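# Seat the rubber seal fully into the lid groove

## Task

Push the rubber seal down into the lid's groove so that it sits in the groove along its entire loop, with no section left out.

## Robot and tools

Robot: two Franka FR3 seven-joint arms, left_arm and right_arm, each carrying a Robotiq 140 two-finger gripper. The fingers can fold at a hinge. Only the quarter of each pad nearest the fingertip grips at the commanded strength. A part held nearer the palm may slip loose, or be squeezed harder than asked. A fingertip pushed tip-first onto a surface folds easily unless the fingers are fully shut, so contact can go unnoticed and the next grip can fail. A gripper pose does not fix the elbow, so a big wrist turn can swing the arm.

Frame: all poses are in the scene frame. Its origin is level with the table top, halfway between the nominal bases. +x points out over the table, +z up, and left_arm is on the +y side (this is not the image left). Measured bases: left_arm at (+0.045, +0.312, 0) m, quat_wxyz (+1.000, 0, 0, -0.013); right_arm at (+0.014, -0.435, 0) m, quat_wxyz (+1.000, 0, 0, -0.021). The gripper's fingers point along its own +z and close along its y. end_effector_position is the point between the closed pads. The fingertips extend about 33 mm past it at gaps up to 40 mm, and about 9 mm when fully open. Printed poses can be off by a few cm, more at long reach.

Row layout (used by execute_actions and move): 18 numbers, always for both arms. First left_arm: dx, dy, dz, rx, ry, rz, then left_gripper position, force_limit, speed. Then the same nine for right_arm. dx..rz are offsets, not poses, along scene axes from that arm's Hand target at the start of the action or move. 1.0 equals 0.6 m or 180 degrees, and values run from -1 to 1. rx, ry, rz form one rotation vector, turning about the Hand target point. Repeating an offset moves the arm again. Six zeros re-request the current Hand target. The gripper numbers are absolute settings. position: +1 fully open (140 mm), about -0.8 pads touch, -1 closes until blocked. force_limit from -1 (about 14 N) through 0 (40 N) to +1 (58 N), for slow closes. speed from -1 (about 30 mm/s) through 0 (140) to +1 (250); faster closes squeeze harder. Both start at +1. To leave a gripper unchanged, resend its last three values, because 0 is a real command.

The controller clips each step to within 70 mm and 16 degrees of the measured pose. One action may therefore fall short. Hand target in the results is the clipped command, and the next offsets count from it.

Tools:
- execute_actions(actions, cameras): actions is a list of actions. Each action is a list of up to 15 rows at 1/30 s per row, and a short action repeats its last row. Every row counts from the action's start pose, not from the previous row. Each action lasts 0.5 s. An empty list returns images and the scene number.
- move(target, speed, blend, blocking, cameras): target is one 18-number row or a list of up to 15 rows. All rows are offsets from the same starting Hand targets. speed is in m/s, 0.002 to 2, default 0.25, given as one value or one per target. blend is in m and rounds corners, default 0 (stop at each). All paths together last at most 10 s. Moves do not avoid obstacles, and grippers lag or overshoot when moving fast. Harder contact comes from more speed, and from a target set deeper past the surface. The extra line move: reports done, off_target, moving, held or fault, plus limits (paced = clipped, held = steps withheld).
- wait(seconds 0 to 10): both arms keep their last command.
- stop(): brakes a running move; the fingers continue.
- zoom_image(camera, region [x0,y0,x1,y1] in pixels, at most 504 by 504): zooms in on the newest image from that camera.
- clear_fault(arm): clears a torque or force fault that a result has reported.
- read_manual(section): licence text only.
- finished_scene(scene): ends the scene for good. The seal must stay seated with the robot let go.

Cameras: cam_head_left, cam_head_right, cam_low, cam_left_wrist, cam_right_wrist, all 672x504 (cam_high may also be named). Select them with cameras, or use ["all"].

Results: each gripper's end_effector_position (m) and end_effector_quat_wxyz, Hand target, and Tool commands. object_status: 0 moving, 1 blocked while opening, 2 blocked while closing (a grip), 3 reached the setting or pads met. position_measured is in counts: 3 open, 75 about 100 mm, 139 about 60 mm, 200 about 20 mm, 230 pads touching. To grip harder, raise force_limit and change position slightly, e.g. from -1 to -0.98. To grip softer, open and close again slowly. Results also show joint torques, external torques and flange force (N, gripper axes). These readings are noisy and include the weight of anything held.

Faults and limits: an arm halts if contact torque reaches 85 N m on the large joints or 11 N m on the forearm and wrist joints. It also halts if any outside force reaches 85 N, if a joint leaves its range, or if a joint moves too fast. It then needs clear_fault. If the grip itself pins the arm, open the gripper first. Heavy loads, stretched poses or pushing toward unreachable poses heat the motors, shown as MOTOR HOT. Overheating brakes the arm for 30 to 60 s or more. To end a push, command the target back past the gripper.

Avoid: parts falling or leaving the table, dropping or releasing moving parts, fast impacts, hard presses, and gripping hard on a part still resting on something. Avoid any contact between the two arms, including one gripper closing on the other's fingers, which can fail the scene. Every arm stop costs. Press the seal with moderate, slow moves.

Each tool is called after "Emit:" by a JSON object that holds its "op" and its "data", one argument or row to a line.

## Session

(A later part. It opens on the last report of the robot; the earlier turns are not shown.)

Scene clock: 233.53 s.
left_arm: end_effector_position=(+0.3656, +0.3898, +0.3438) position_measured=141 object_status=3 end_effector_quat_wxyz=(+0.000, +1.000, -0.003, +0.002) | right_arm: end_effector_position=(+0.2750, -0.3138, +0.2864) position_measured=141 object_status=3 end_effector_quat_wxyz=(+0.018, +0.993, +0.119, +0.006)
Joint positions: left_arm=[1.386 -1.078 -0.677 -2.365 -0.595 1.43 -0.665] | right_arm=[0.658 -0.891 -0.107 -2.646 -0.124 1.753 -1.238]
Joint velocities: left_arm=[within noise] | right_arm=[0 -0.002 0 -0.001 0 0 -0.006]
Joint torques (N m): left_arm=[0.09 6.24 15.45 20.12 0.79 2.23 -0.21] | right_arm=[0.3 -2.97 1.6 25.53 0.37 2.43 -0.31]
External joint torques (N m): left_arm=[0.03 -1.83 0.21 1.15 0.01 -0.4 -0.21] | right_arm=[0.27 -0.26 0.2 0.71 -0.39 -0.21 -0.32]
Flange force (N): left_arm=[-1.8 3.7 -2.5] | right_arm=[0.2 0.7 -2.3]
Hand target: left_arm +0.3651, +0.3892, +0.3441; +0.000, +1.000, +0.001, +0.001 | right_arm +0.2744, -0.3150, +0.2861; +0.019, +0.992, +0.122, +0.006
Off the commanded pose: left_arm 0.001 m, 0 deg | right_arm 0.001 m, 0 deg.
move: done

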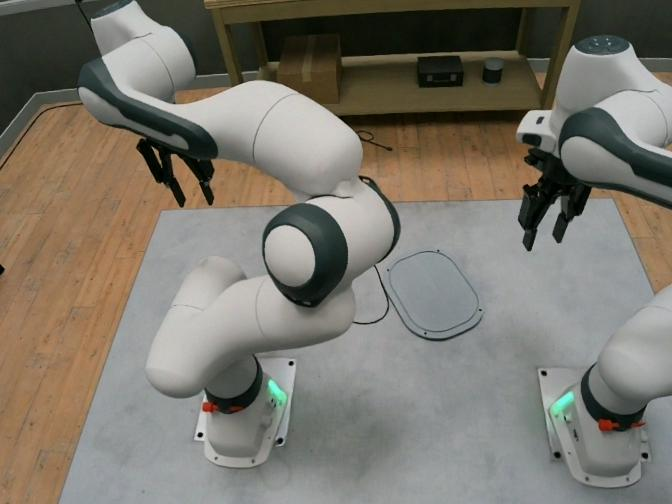

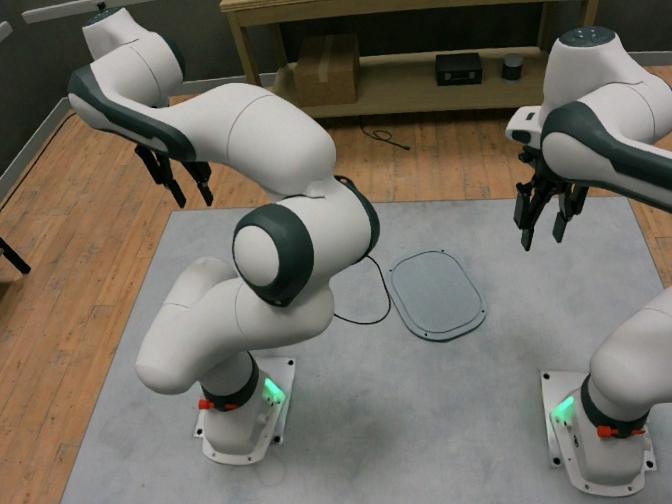

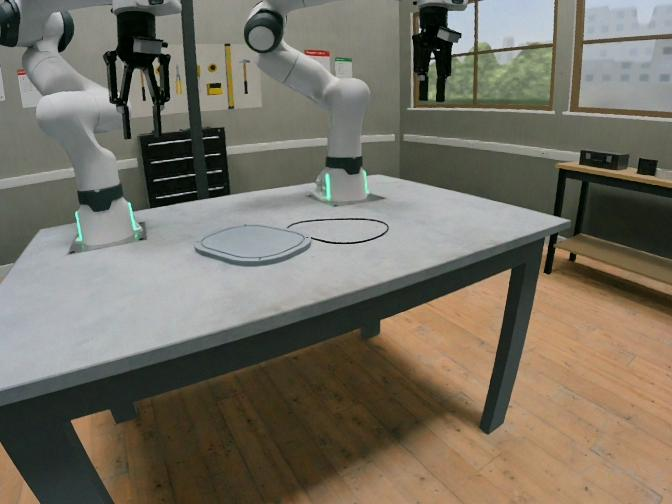

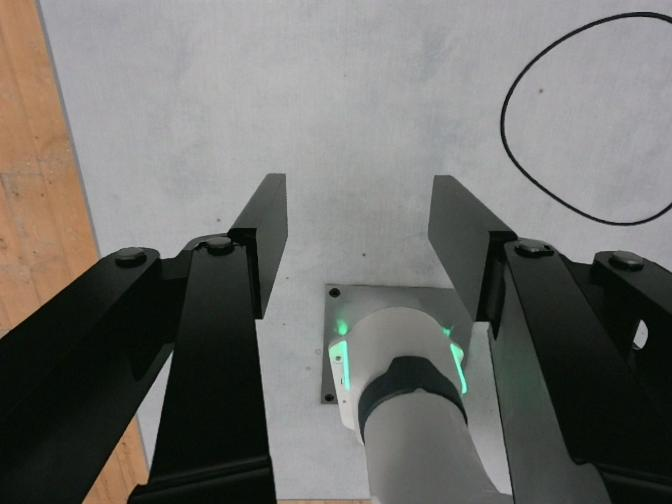

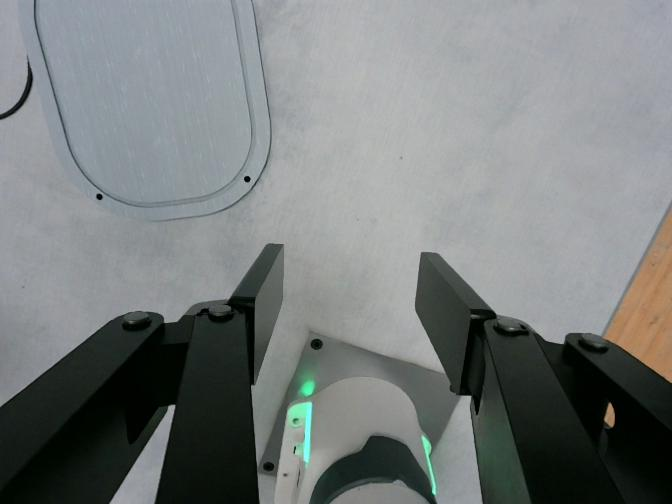

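Emit:
{"op": "move", "data": {
  "target": [
    [-0.19,0.8,0.2,0,0,0.1,-0.1,0,0,0,0,0,0,0,0,-0.1,1,0],
    [0.4,0.5,0.2,0,0,0.1,-0.1,0,0,0,0,0,0,0,0,-0.1,1,0],
    [0.6,-0.05,0.15,0,0,0.1,-0.1,0,0,0,0,0,0,0,0,-0.1,1,0],
    [0.1,-0.1,0,0,0,0.1,-0.1,0,0,0,0,0,0,0,0,-0.1,1,0]
  ],
  "speed": 0.5,
  "blend": 0.05,
  "cameras": ["cam_head_left","cam_left_wrist"]
}}

Scene clock: 245.37 s.
left_arm: end_effector_position=(+0.4244, +0.3289, +0.3450) position_measured=141 object_status=3 end_effector_quat_wxyz=(-0.001, +0.987, +0.161, +0.001) | right_arm: end_effector_position=(+0.2750, -0.3139, +0.2864) position_measured=141 object_status=3 end_effector_quat_wxyz=(+0.018, +0.993, +0.121, +0.006)
Joint positions: left_arm=[0.67 -0.649 -0.452 -2.292 -0.267 1.691 -1.587] | right_arm=[0.658 -0.891 -0.107 -2.646 -0.124 1.753 -1.241]
Joint velocities: left_arm=[0 -0.001 -0.001 0 -0.002 0.001 0.008] | right_arm=[within noise]
Joint torques (N m): left_arm=[-0.66 -7.87 8.14 23.82 0.92 2.56 0.2] | right_arm=[-0.01 -2.93 2.04 25.49 0.57 2.44 -0.27]
External joint torques (N m): left_arm=[-0.72 -0.18 0.74 -0.01 0.03 -0.1 0.2] | right_arm=[0 -0.19 0.68 0.63 -0.18 -0.21 -0.28]
Flange force (N): left_arm=[-2.1 -1.3 -0.4] | right_arm=[-0.1 -0.3 -2.3]
Hand target: left_arm +0.4251, +0.3292, +0.3441; +0.000, +0.988, +0.157, +0.001 | right_arm +0.2744, -0.3150, +0.2861; +0.019, +0.992, +0.122, +0.006
Off the commanded pose: left_arm 0.001 m, 0 deg | right_arm 0.001 m, 0 deg.
move: done; limits=paced
Images, in order (width x height): cam_head_left 672x504, cam_left_wrist 672x504.

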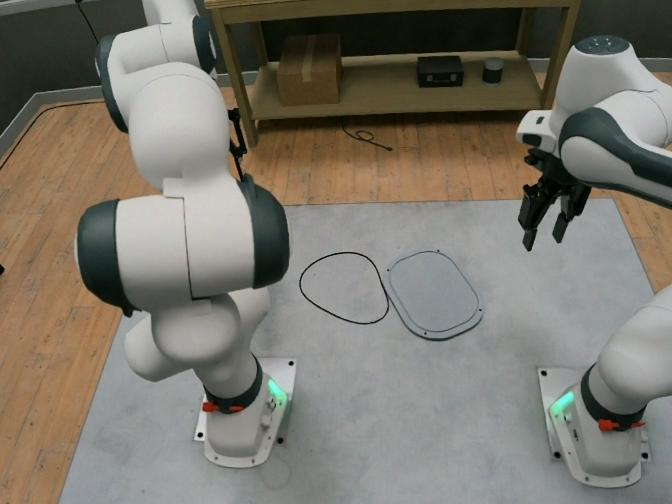

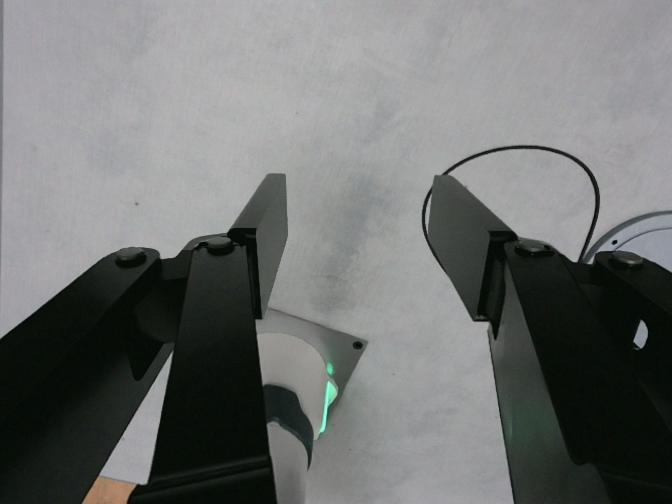

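Emit:
{"op": "move", "data": {
  "target": [-0.122,-0.2,-0.48,0,0,0,-0.1,0,0,0,0,0,0,0,0,-0.1,1,0],
  "speed": 0.25,
  "cameras": ["cam_head_left","cam_left_wrist"]
}}

Scene clock: 255.90 s.
left_arm: end_effector_position=(+0.3503, +0.2100, +0.0560) position_measured=141 object_status=3 end_effector_quat_wxyz=(-0.002, +0.988, +0.152, +0.000) | right_arm: end_effector_position=(+0.2750, -0.3139, +0.2864) position_measured=141 object_status=3 end_effector_quat_wxyz=(+0.018, +0.993, +0.121, +0.006)
Joint positions: left_arm=[0.498 -0.557 -0.968 -2.913 -0.725 2.432 -1.701] | right_arm=[0.658 -0.891 -0.107 -2.646 -0.124 1.753 -1.241]
Joint velocities: left_arm=[0 -0.001 0 -0.002 -0.002 0.004 -0.002] | right_arm=[within noise]
Joint torques (N m): left_arm=[0.13 -3.67 7.93 16.91 0.29 2.58 -0.22] | right_arm=[-0.11 -2.98 2.02 25.5 0.56 2.44 -0.28]
External joint torques (N m): left_arm=[0.09 0.12 -0.04 0.49 -0.28 -0.06 -0.22] | right_arm=[-0.1 -0.15 0.64 0.5 -0.2 -0.24 -0.28]
Flange force (N): left_arm=[1.0 1.6 0.4] | right_arm=[-0.3 0.0 -2.0]
Hand target: left_arm +0.3519, +0.2092, +0.0561; +0.000, +0.988, +0.157, +0.001 | right_arm +0.2744, -0.3150, +0.2861; +0.019, +0.992, +0.122, +0.006
Off the commanded pose: left_arm 0.002 m, 1 deg | right_arm 0.001 m, 0 deg.
move: done
Images, in order (width x height): cam_head_left 672x504, cam_left_wrist 672x504.

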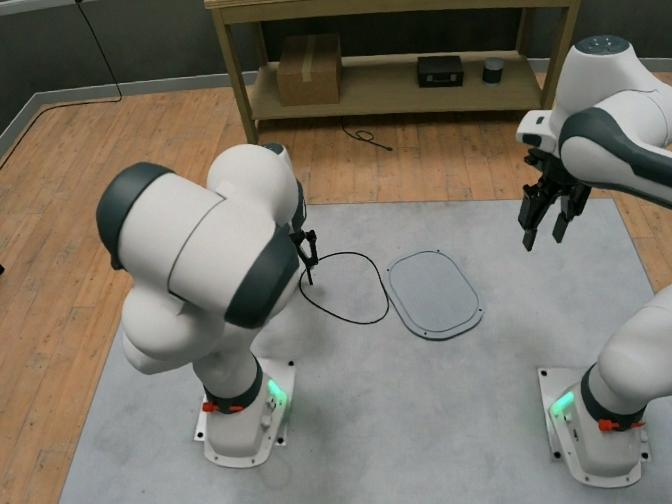

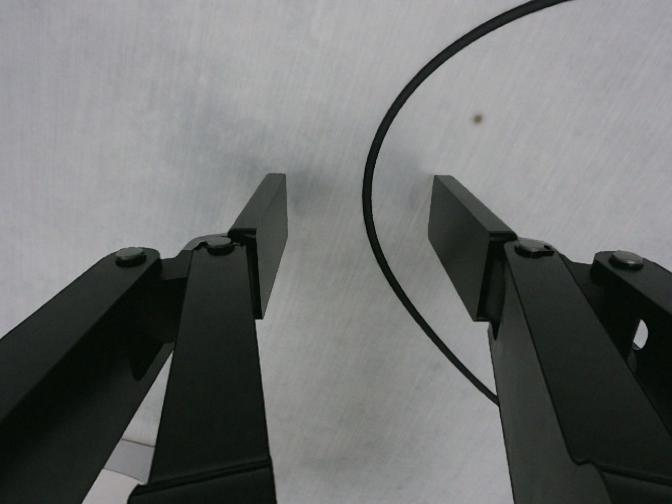

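Emit:
{"op": "move", "data": {
  "target": [
    [0,0,-0.0303,0,0,0,-0.1,0,0,0.0,0,0.0,0,0,0,-0.1,1,0],
    [0,0,-0.0303,0,0,0,-1,0,-1,0,0,0,0,0,0,-0.1,1,0],
    [0,0.0,-0.01,0,0,0,-1,0,-1,0,0,0,0,0,0,-0.1,1,0],
    [0,0.11,-0.02,0,0,0,-1,0,-1,0,0.35,0,0,0,0,-0.1,1,0]
  ],
  "speed": [0.06,0.06,0.06,0.2],
  "cameras": ["all"]
}}

Scene clock: 268.70 s.
left_arm: end_effector_position=(+0.3522, +0.2740, +0.0447) position_measured=228 object_status=2 end_effector_quat_wxyz=(+0.001, +0.987, +0.161, +0.001) | right_arm: end_effector_position=(+0.2743, -0.1065, +0.2863) position_measured=141 object_status=3 end_effector_quat_wxyz=(+0.021, +0.992, +0.125, +0.006)
Joint positions: left_arm=[0.584 -0.502 -0.864 -2.967 -0.675 2.515 -1.56] | right_arm=[0.73 -0.423 0.207 -2.321 0.048 1.885 -0.96]
Joint velocities: left_arm=[within noise] | right_arm=[0 -0.001 -0.002 -0.002 0 0 0.007]
Joint torques (N m): left_arm=[-0.23 -5.68 6.81 15.73 0.75 2.58 0.12] | right_arm=[-0.52 -16.43 -1.99 26.22 1.01 2.71 0.21]
External joint torques (N m): left_arm=[-0.21 0.12 0.64 -0.61 0.24 -0.07 0.12] | right_arm=[-0.45 0.61 0.95 1.38 0.3 0.1 0.2]
Flange force (N): left_arm=[-2.0 -2.3 -1.4] | right_arm=[4.0 -4.9 -2.5]
Hand target: left_arm +0.3519, +0.2752, +0.0441; +0.000, +0.988, +0.157, +0.001 | right_arm +0.2744, -0.1050, +0.2861; +0.019, +0.992, +0.122, +0.006
Off the commanded pose: left_arm 0.001 m, 0 deg | right_arm 0.001 m, 0 deg.
move: done

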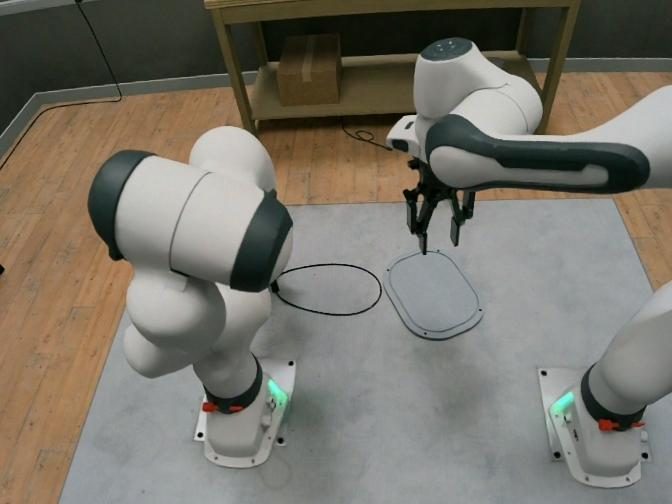

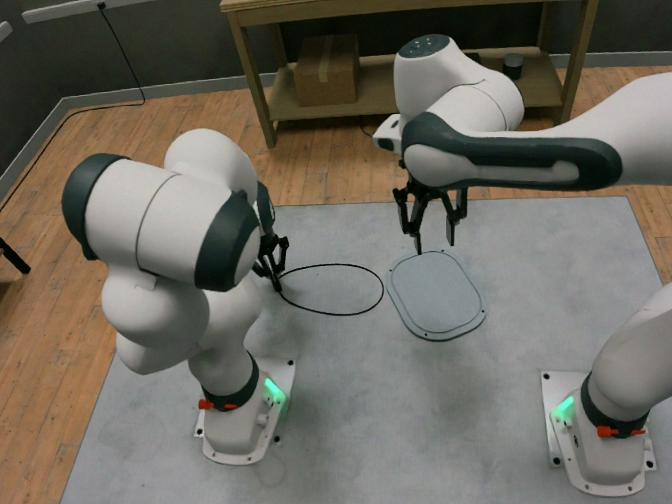

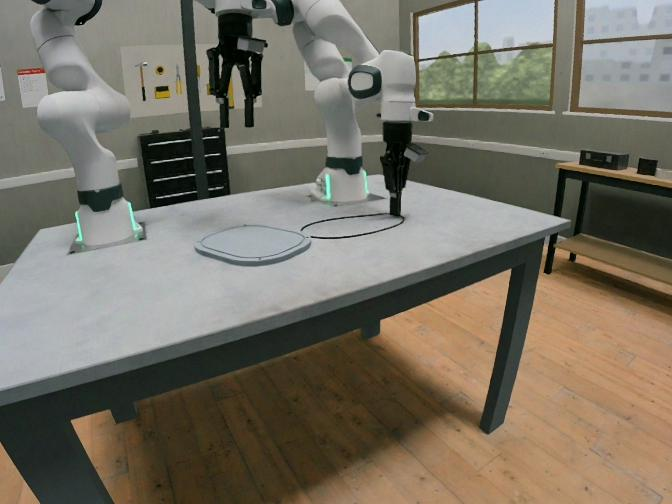

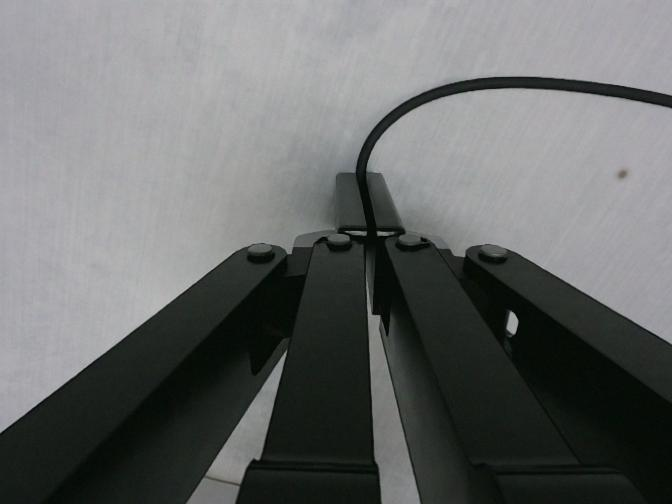

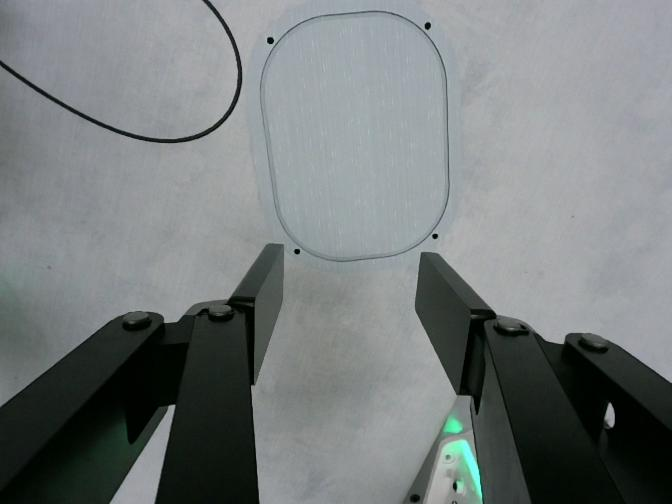

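Emit:
{"op": "move", "data": {
  "target": [
    [0,0.07,0.0,0,0,0,-1,0,-1,0.08,0.2,0,0,0,0,-0.1,1,0],
    [0,0.07,0.0,0,0,0,-1,0,-1,0.144,0.252,-0.36,0,0,0.03,-0.1,1,0]
  ],
  "cameras": ["cam_head_left","cam_low","cam_right_wrist"]
}}

Scene clock: 292.13 s.
left_arm: end_effector_position=(+0.3522, +0.3161, +0.0447) position_measured=228 object_status=2 end_effector_quat_wxyz=(+0.001, +0.987, +0.160, +0.001) | right_arm: end_effector_position=(+0.3600, +0.0453, +0.0707) position_measured=141 object_status=3 end_effector_quat_wxyz=(+0.019, +0.985, +0.169, +0.005)
Joint positions: left_arm=[0.652 -0.483 -0.785 -2.98 -0.616 2.536 -1.463] | right_arm=[0.742 0.346 0.271 -2.022 -0.173 2.328 -0.834]
Joint velocities: left_arm=[within noise] | right_arm=[0 0 0.001 0 -0.001 0.004 0.002]
Joint torques (N m): left_arm=[-0.17 -6.93 5.79 16.18 0.51 2.56 0.18] | right_arm=[0.28 -40.12 3.72 23.24 0.22 2.72 0.02]
External joint torques (N m): left_arm=[-0.18 -0.01 0.37 -0.5 0.01 -0.1 0.18] | right_arm=[0.44 -0.33 0.56 1.29 -0.35 0.12 0.01]
Flange force (N): left_arm=[-2.5 -1.5 -1.3] | right_arm=[3.1 -3.3 -0.8]
Hand target: left_arm +0.3519, +0.3172, +0.0441; +0.000, +0.988, +0.157, +0.001 | right_arm +0.3608, +0.0462, +0.0701; +0.019, +0.985, +0.169, +0.007
Off the commanded pose: left_arm 0.001 m, 0 deg | right_arm 0.001 m, 0 deg.
move: done
Images, in order (width x height): cam_head_left 672x504, cam_low 672x504, cam_right_wrist 672x504.

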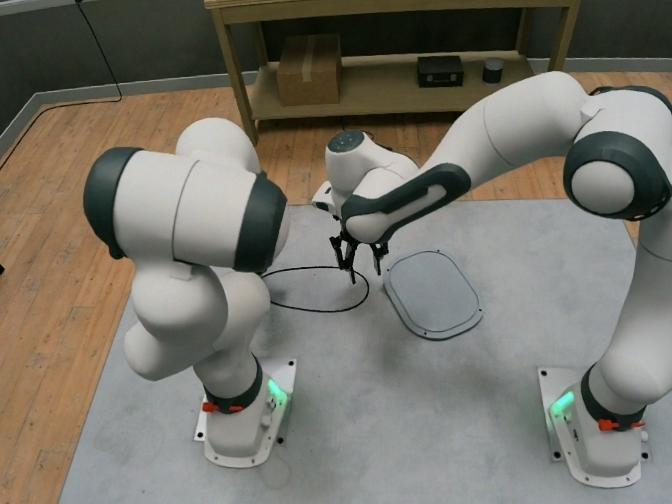

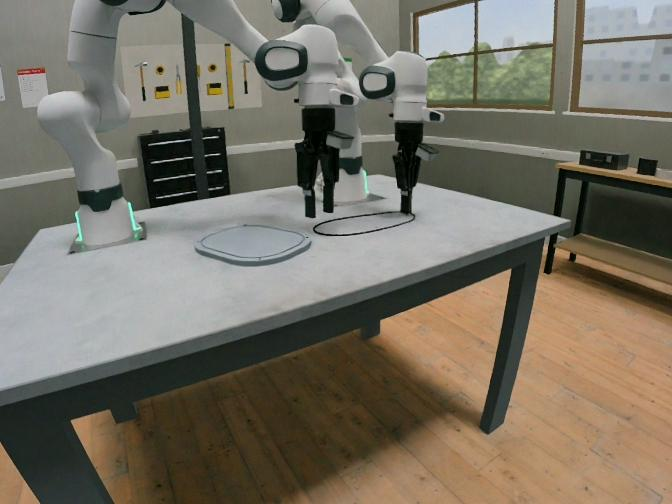

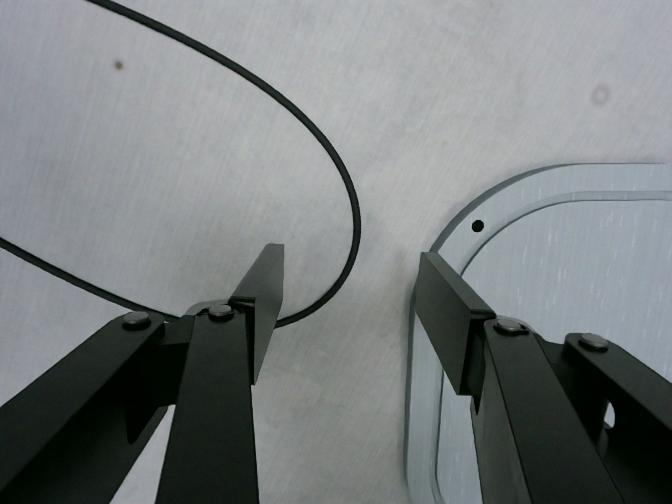

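Emit:
{"op": "move", "data": {
  "target": [
    [0,0,0.0,0,0,0,-1,0,-1,0,0.006,0,0,0,0,-0.35,1,0],
    [0,0,0.0,0,0,0,-1,0,-1,0,0.006,-0.053,0,0,0,-0.35,1,0],
    [0,0,0,0,0,0,-1,0,-1,0,0.006,-0.053,0,0,0,-1,0,-1]
  ],
  "speed": 0.07,
  "cameras": ["cam_low","cam_right_wrist"]
}}

Scene clock: 302.37 s.
left_arm: end_effector_position=(+0.3522, +0.3161, +0.0447) position_measured=228 object_status=2 end_effector_quat_wxyz=(+0.001, +0.987, +0.160, +0.001) | right_arm: end_effector_position=(+0.3605, +0.0494, +0.0390) position_measured=232 object_status=0 end_effector_quat_wxyz=(+0.019, +0.985, +0.169, +0.006)
Joint positions: left_arm=[0.652 -0.483 -0.785 -2.98 -0.616 2.536 -1.463] | right_arm=[0.761 0.41 0.252 -2.018 -0.198 2.388 -0.813]
Joint torques (N m): left_arm=[-0.17 -6.96 5.79 16.12 0.52 2.54 0.15] | right_arm=[0.27 -42.22 4.18 22.1 0.32 2.68 0.05]
External joint torques (N m): left_arm=[-0.18 -0.05 0.36 -0.6 0.02 -0.13 0.15] | right_arm=[0.22 -1.2 0.47 0.97 -0.22 0.09 0.05]
Flange force (N): left_arm=[-2.9 -1.5 -1.5] | right_arm=[0.4 -0.9 -2.2]
Hand target: left_arm +0.3519, +0.3172, +0.0441; +0.000, +0.988, +0.157, +0.001 | right_arm +0.3608, +0.0498, +0.0383; +0.019, +0.985, +0.169, +0.007
Off the commanded pose: left_arm 0.001 m, 0 deg | right_arm 0.001 m, 0 deg.
move: done
Images, in order (width x height): cam_low 672x504, cam_right_wrist 672x504.

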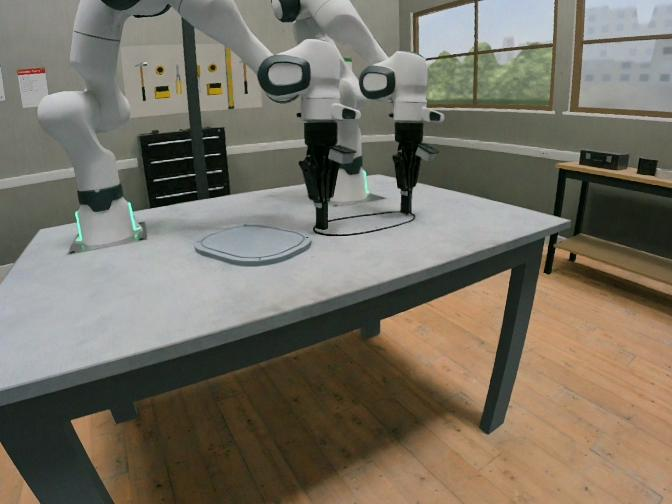

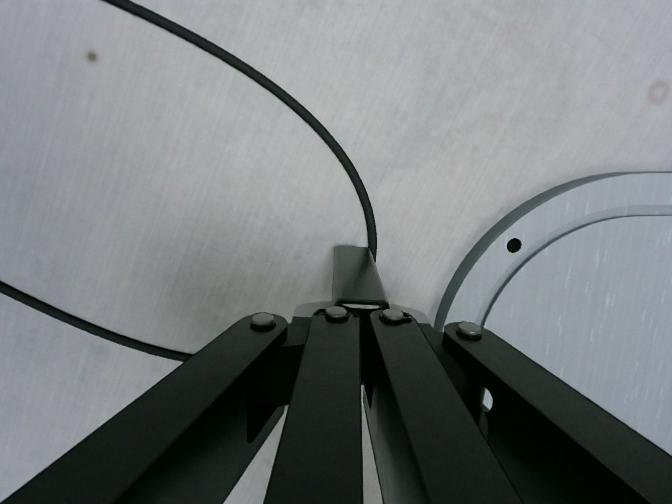

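Emit:
{"op": "zoom_image", "data": {
  "camera": "cam_right_wrist",
  "region": [260, 200, 460, 350]
}}

Emit:
{"op": "zoom_image", "data": {
  "camera": "cam_low",
  "region": [270, 180, 430, 260]
}}

Scaled by 2.520 from the camera's 672x504 image, which has a finer 960x720 frame.

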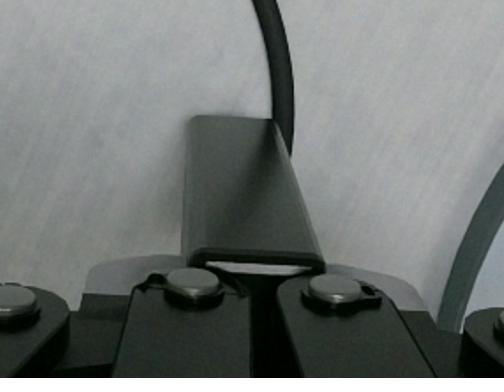

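Scaled by 3.150 from the camera's 672x504 image, which has a finer 960x720 frame.

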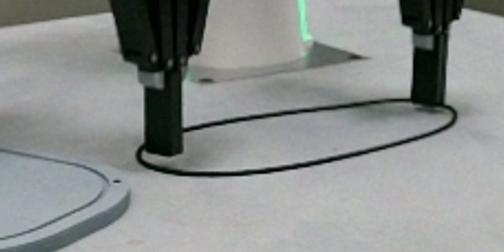

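Emit:
{"op": "move", "data": {
  "target": [
    [0,0,0.0,0,0,0,-1,0,-1,0,0,0,0,0,0,-0.35,1,0],
    [0,0,0.0,0,0,0,-1,0,-1,0.002,-0.008,-0.013,0,0,0,-0.35,1,0]
  ],
  "speed": 0.05,
  "cameras": ["cam_low","cam_right_wrist"]
}}

Emit:
{"op": "zoom_image", "data": {
  "camera": "cam_low",
  "region": [270, 180, 430, 260]
}}

Scene clock: 315.47 s.
left_arm: end_effector_position=(+0.3522, +0.3161, +0.0447) position_measured=228 object_status=2 end_effector_quat_wxyz=(+0.001, +0.987, +0.160, +0.001) | right_arm: end_effector_position=(+0.3613, +0.0456, +0.0319) position_measured=173 object_status=3 end_effector_quat_wxyz=(+0.019, +0.986, +0.168, +0.006)
Joint positions: left_arm=[0.652 -0.483 -0.785 -2.98 -0.616 2.536 -1.463] | right_arm=[0.761 0.416 0.246 -2.031 -0.2 2.408 -0.813]
Joint velocities: left_arm=[within noise] | right_arm=[0 -0.001 0 0 0 0.004 0.001]
Joint torques (N m): left_arm=[-0.13 -6.99 5.79 16.22 0.5 2.55 0.19] | right_arm=[-0.12 -41.76 4.11 21.49 0.18 2.73 -0.13]
External joint torques (N m): left_arm=[-0.13 -0.09 0.38 -0.48 0.01 -0.1 0.19] | right_arm=[0.09 -0.77 0.67 0.61 -0.35 0.15 -0.14]
Flange force (N): left_arm=[-2.6 -1.6 -1.6] | right_arm=[0.1 -0.3 -1.3]
Hand target: left_arm +0.3519, +0.3172, +0.0441; +0.000, +0.988, +0.157, +0.001 | right_arm +0.3620, +0.0450, +0.0305; +0.019, +0.985, +0.169, +0.007
Off the commanded pose: left_arm 0.001 m, 0 deg | right_arm 0.002 m, 0 deg.
move: done
Images, in order (width x height): cam_low 672x504, cam_right_wrist 672x504.

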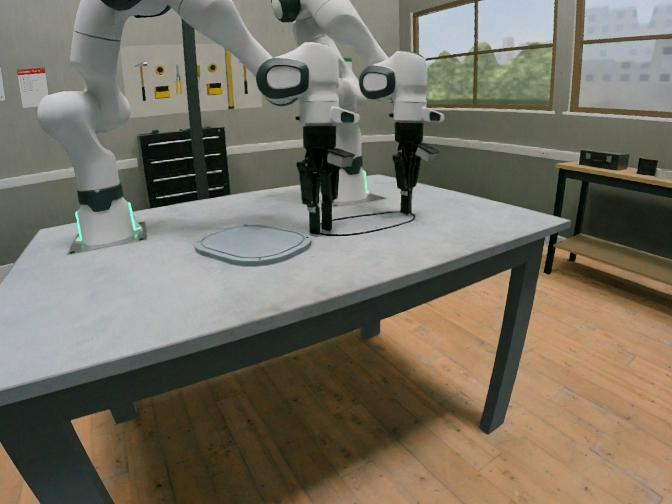

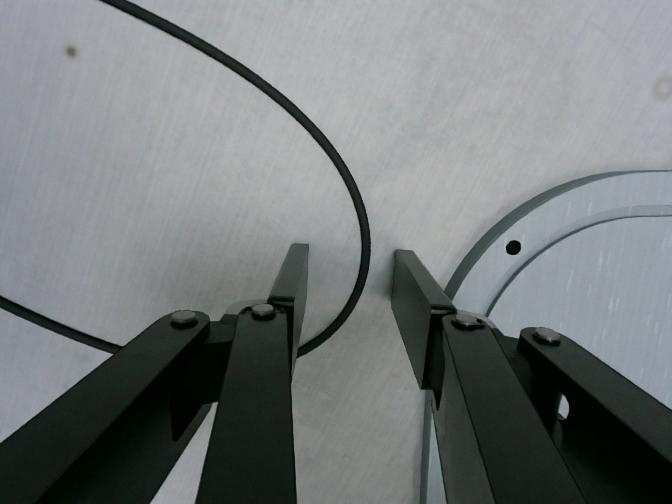

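Scaled by 3.150 from the camera's 672x504 image, which has a finer 960x720 frame.

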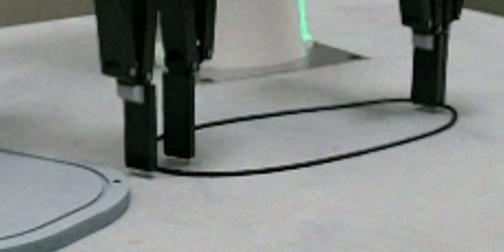

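Emit:
{"op": "move", "data": {
  "target": [
    [0,0,0.0,0,0,0,-1,0,-1,0.0,-0.002,-0.005,0,0,0,-0.35,1,0],
    [0,0,0,0,0,0,-1,0,-1,0,-0.002,-0.005,0,0,0,-1,0,-1]
  ],
  "speed": 0.03,
  "cameras": ["cam_low","cam_right_wrist"]
}}

Emit:
{"op": "zoom_image", "data": {
  "camera": "cam_right_wrist",
  "region": [260, 200, 460, 350]
}}

Emit:
{"op": "zoom_image", "data": {
  "camera": "cam_low",
  "region": [270, 180, 430, 260]
}}

Scene clock: 325.47 s.
left_arm: end_effector_position=(+0.3522, +0.3161, +0.0447) position_measured=228 object_status=2 end_effector_quat_wxyz=(+0.001, +0.987, +0.160, +0.001) | right_arm: end_effector_position=(+0.3619, +0.0444, +0.0291) position_measured=228 object_status=0 end_effector_quat_wxyz=(+0.018, +0.986, +0.168, +0.006)
Joint positions: left_arm=[0.652 -0.483 -0.785 -2.98 -0.616 2.536 -1.463] | right_arm=[0.761 0.419 0.243 -2.035 -0.201 2.416 -0.813]
Joint torques (N m): left_arm=[-0.14 -6.91 5.74 16.22 0.5 2.55 0.2] | right_arm=[-0.19 -40.89 4.08 21.13 0.2 2.67 -0.07]
External joint torques (N m): left_arm=[-0.15 0.01 0.32 -0.49 0.01 -0.11 0.2] | right_arm=[-0.14 0.09 0.51 0.34 -0.33 0.08 -0.07]
Flange force (N): left_arm=[-2.3 -1.4 -1.1] | right_arm=[1.2 -0.8 0.2]
Hand target: left_arm +0.3519, +0.3172, +0.0441; +0.000, +0.988, +0.157, +0.001 | right_arm +0.3620, +0.0438, +0.0275; +0.019, +0.985, +0.169, +0.007
Off the commanded pose: left_arm 0.001 m, 0 deg | right_arm 0.002 m, 0 deg.
move: done
Images, in order (width x height): cam_low 672x504, cam_right_wrist 672x504.

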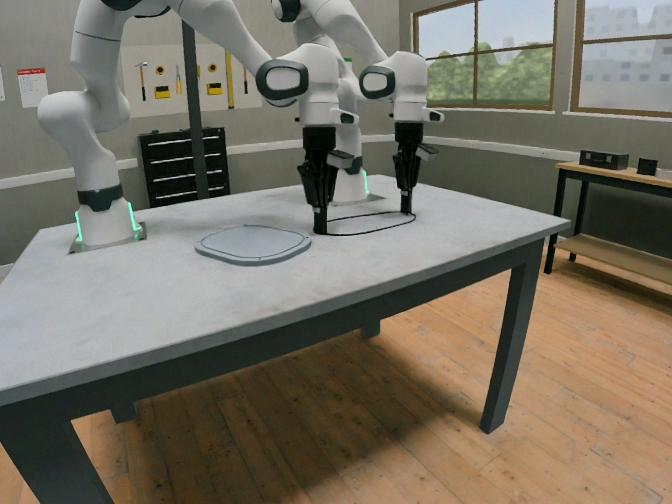

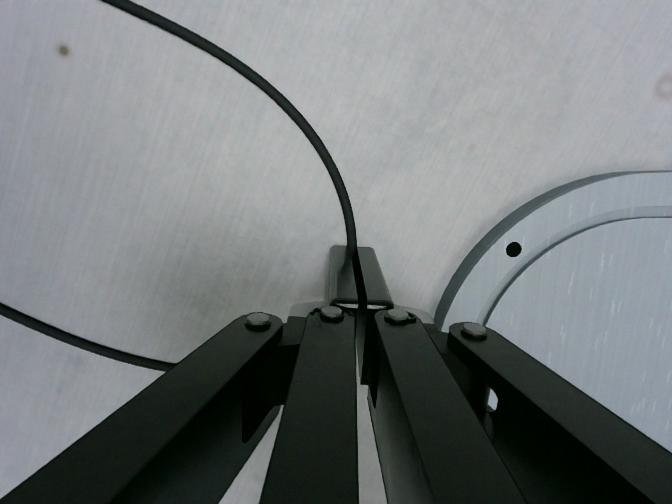

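Scaled by 2.520 from the camera's 672x504 image, which has a finer 960x720 frame.

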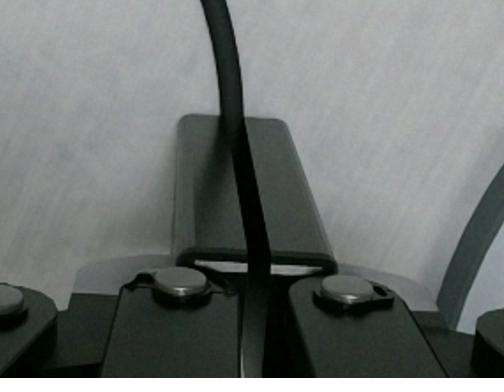

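Scaled by 3.150 from the camera's 672x504 image, which has a finer 960x720 frame.

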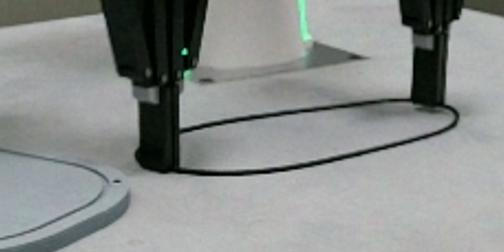

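Emit:
{"op": "move", "data": {
  "target": [
    [0,0,0.1,0,0,0,-1,0,-1,0.0,0,0.1,0,0,0,-1,0,-1],
    [-0.093,-0.56,0.1,0,0,0.011,-1,0,-1,0,-0.4,0.1,0,0,0.003,-1,0,-1]
  ],
  "speed": 0.15,
  "blend": 0.02,
  "cameras": ["all"]
}}

Scene clock: 336.87 s.
left_arm: end_effector_position=(+0.2968, -0.0180, +0.1041) position_measured=228 object_status=2 end_effector_quat_wxyz=(-0.001, +0.986, +0.170, +0.003) | right_arm: end_effector_position=(+0.3620, -0.1971, +0.0871) position_measured=228 object_status=2 end_effector_quat_wxyz=(+0.021, +0.985, +0.172, +0.006)
Joint positions: left_arm=[0.419 -0.799 -1.324 -2.57 -0.919 2.089 -2.168] | right_arm=[0.54 -0.15 0.126 -2.627 -0.039 2.47 -1.265]
Joint velocities: left_arm=[0 0.001 0.001 0.001 -0.001 0.001 -0.007] | right_arm=[0.001 0 0 -0.001 0.001 0 -0.004]
Joint torques (N m): left_arm=[-0.03 6.1 17.95 16.16 0.71 2.26 -0.33] | right_arm=[0.27 -24.07 -0.37 21.13 0.89 2.73 -0.24]
External joint torques (N m): left_arm=[-0.06 -1.14 0.39 0.7 -0.1 -0.38 -0.33] | right_arm=[0.27 -1.14 0.26 0.5 0.34 0.09 -0.24]
Flange force (N): left_arm=[-2.1 -0.1 -4.1] | right_arm=[-2.0 0.4 -3.1]
Hand target: left_arm +0.2961, -0.0188, +0.1041; -0.001, +0.985, +0.174, +0.001 | right_arm +0.3620, -0.1962, +0.0875; +0.019, +0.985, +0.174, +0.007
Off the commanded pose: left_arm 0.001 m, 1 deg | right_arm 0.001 m, 0 deg.
move: done

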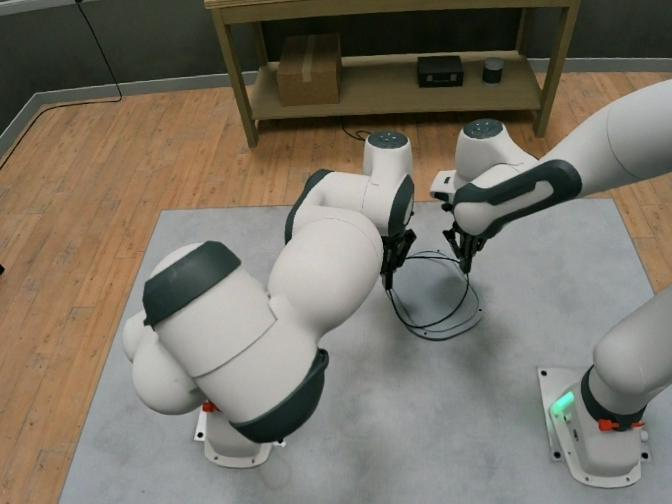

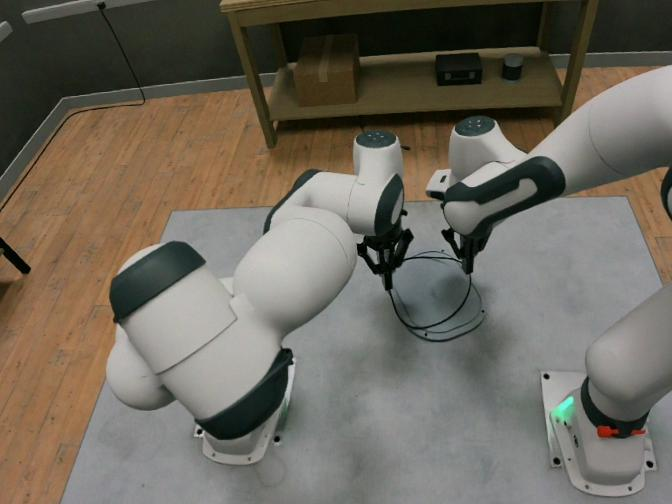

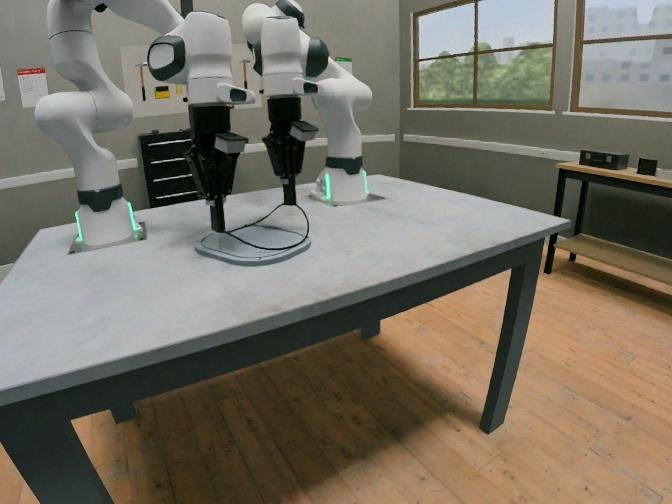

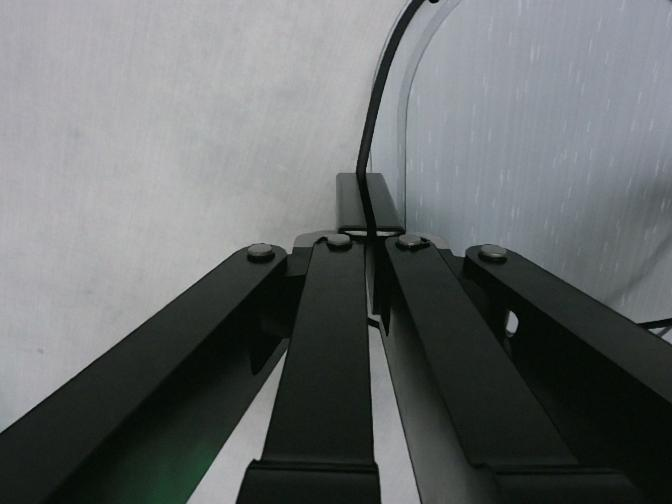

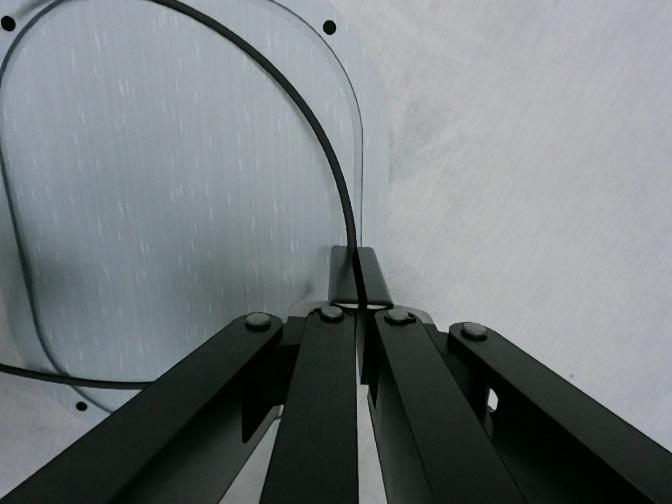

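Emit:
{"op": "move", "data": {
  "target": [0.012,-0.0328,-0.068,0,0,0.0,-1,0,-1,0.004,-0.009,-0.054,0,0,0.0,-1,0,-1],
  "speed": 0.06,
  "cameras": ["cam_low","cam_left_wrist","cam_right_wrist"]
}}

Emit:
{"op": "zoom_image", "data": {
  "camera": "cam_low",
  "region": [180, 180, 330, 280]
}}

Scene clock: 347.50 s.
left_arm: end_effector_position=(+0.3023, -0.0364, +0.0630) position_measured=228 object_status=2 end_effector_quat_wxyz=(-0.004, +0.984, +0.176, +0.001) | right_arm: end_effector_position=(+0.3637, -0.2007, +0.0560) position_measured=228 object_status=2 end_effector_quat_wxyz=(+0.019, +0.984, +0.175, +0.006)
Joint positions: left_arm=[0.566 -0.765 -1.523 -2.525 -0.991 2.176 -2.168] | right_arm=[0.53 -0.075 0.122 -2.648 -0.055 2.569 -1.266]
Joint velocities: left_arm=[0 0 0 0 0 0.003 0.001] | right_arm=[0.001 0 0.001 0 0 0.003 0.001]
Joint torques (N m): left_arm=[0.13 10.53 18.43 14.57 0.5 2.5 0.18] | right_arm=[-0.5 -24 0.14 20.09 0.12 2.72 0.04]
External joint torques (N m): left_arm=[0.05 -0.23 0.23 0.71 -0.27 -0.12 0.18] | right_arm=[-0.5 0.11 0.45 0.95 -0.37 0.1 0.04]
Flange force (N): left_arm=[0.5 1.4 -0.6] | right_arm=[3.4 -1.0 0.6]
Hand target: left_arm +0.3033, -0.0385, +0.0633; -0.001, +0.985, +0.174, +0.001 | right_arm +0.3644, -0.2016, +0.0551; +0.019, +0.985, +0.174, +0.007
Off the commanded pose: left_arm 0.002 m, 0 deg | right_arm 0.001 m, 0 deg.
move: done
Images, in order (width x height): cam_low 672x504, cam_left_wrist 672x504, cam_right_wrist 672x504.

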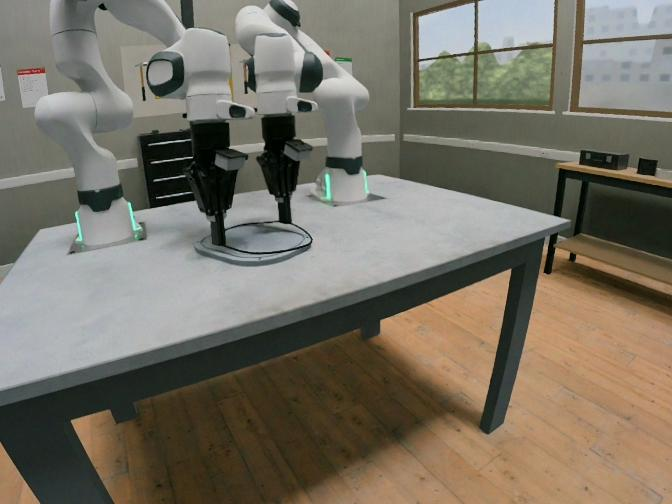

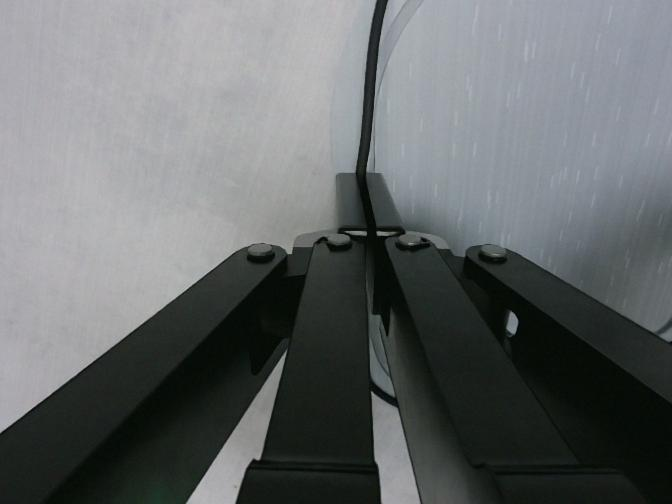

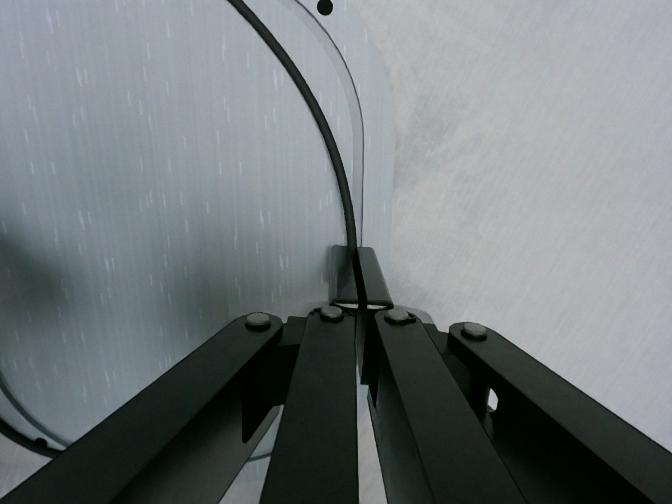

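Scaled by 3.360 from the camera's 672x504 image, which has a finer 960x720 frame.

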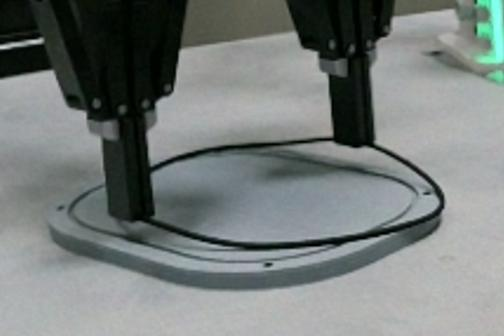

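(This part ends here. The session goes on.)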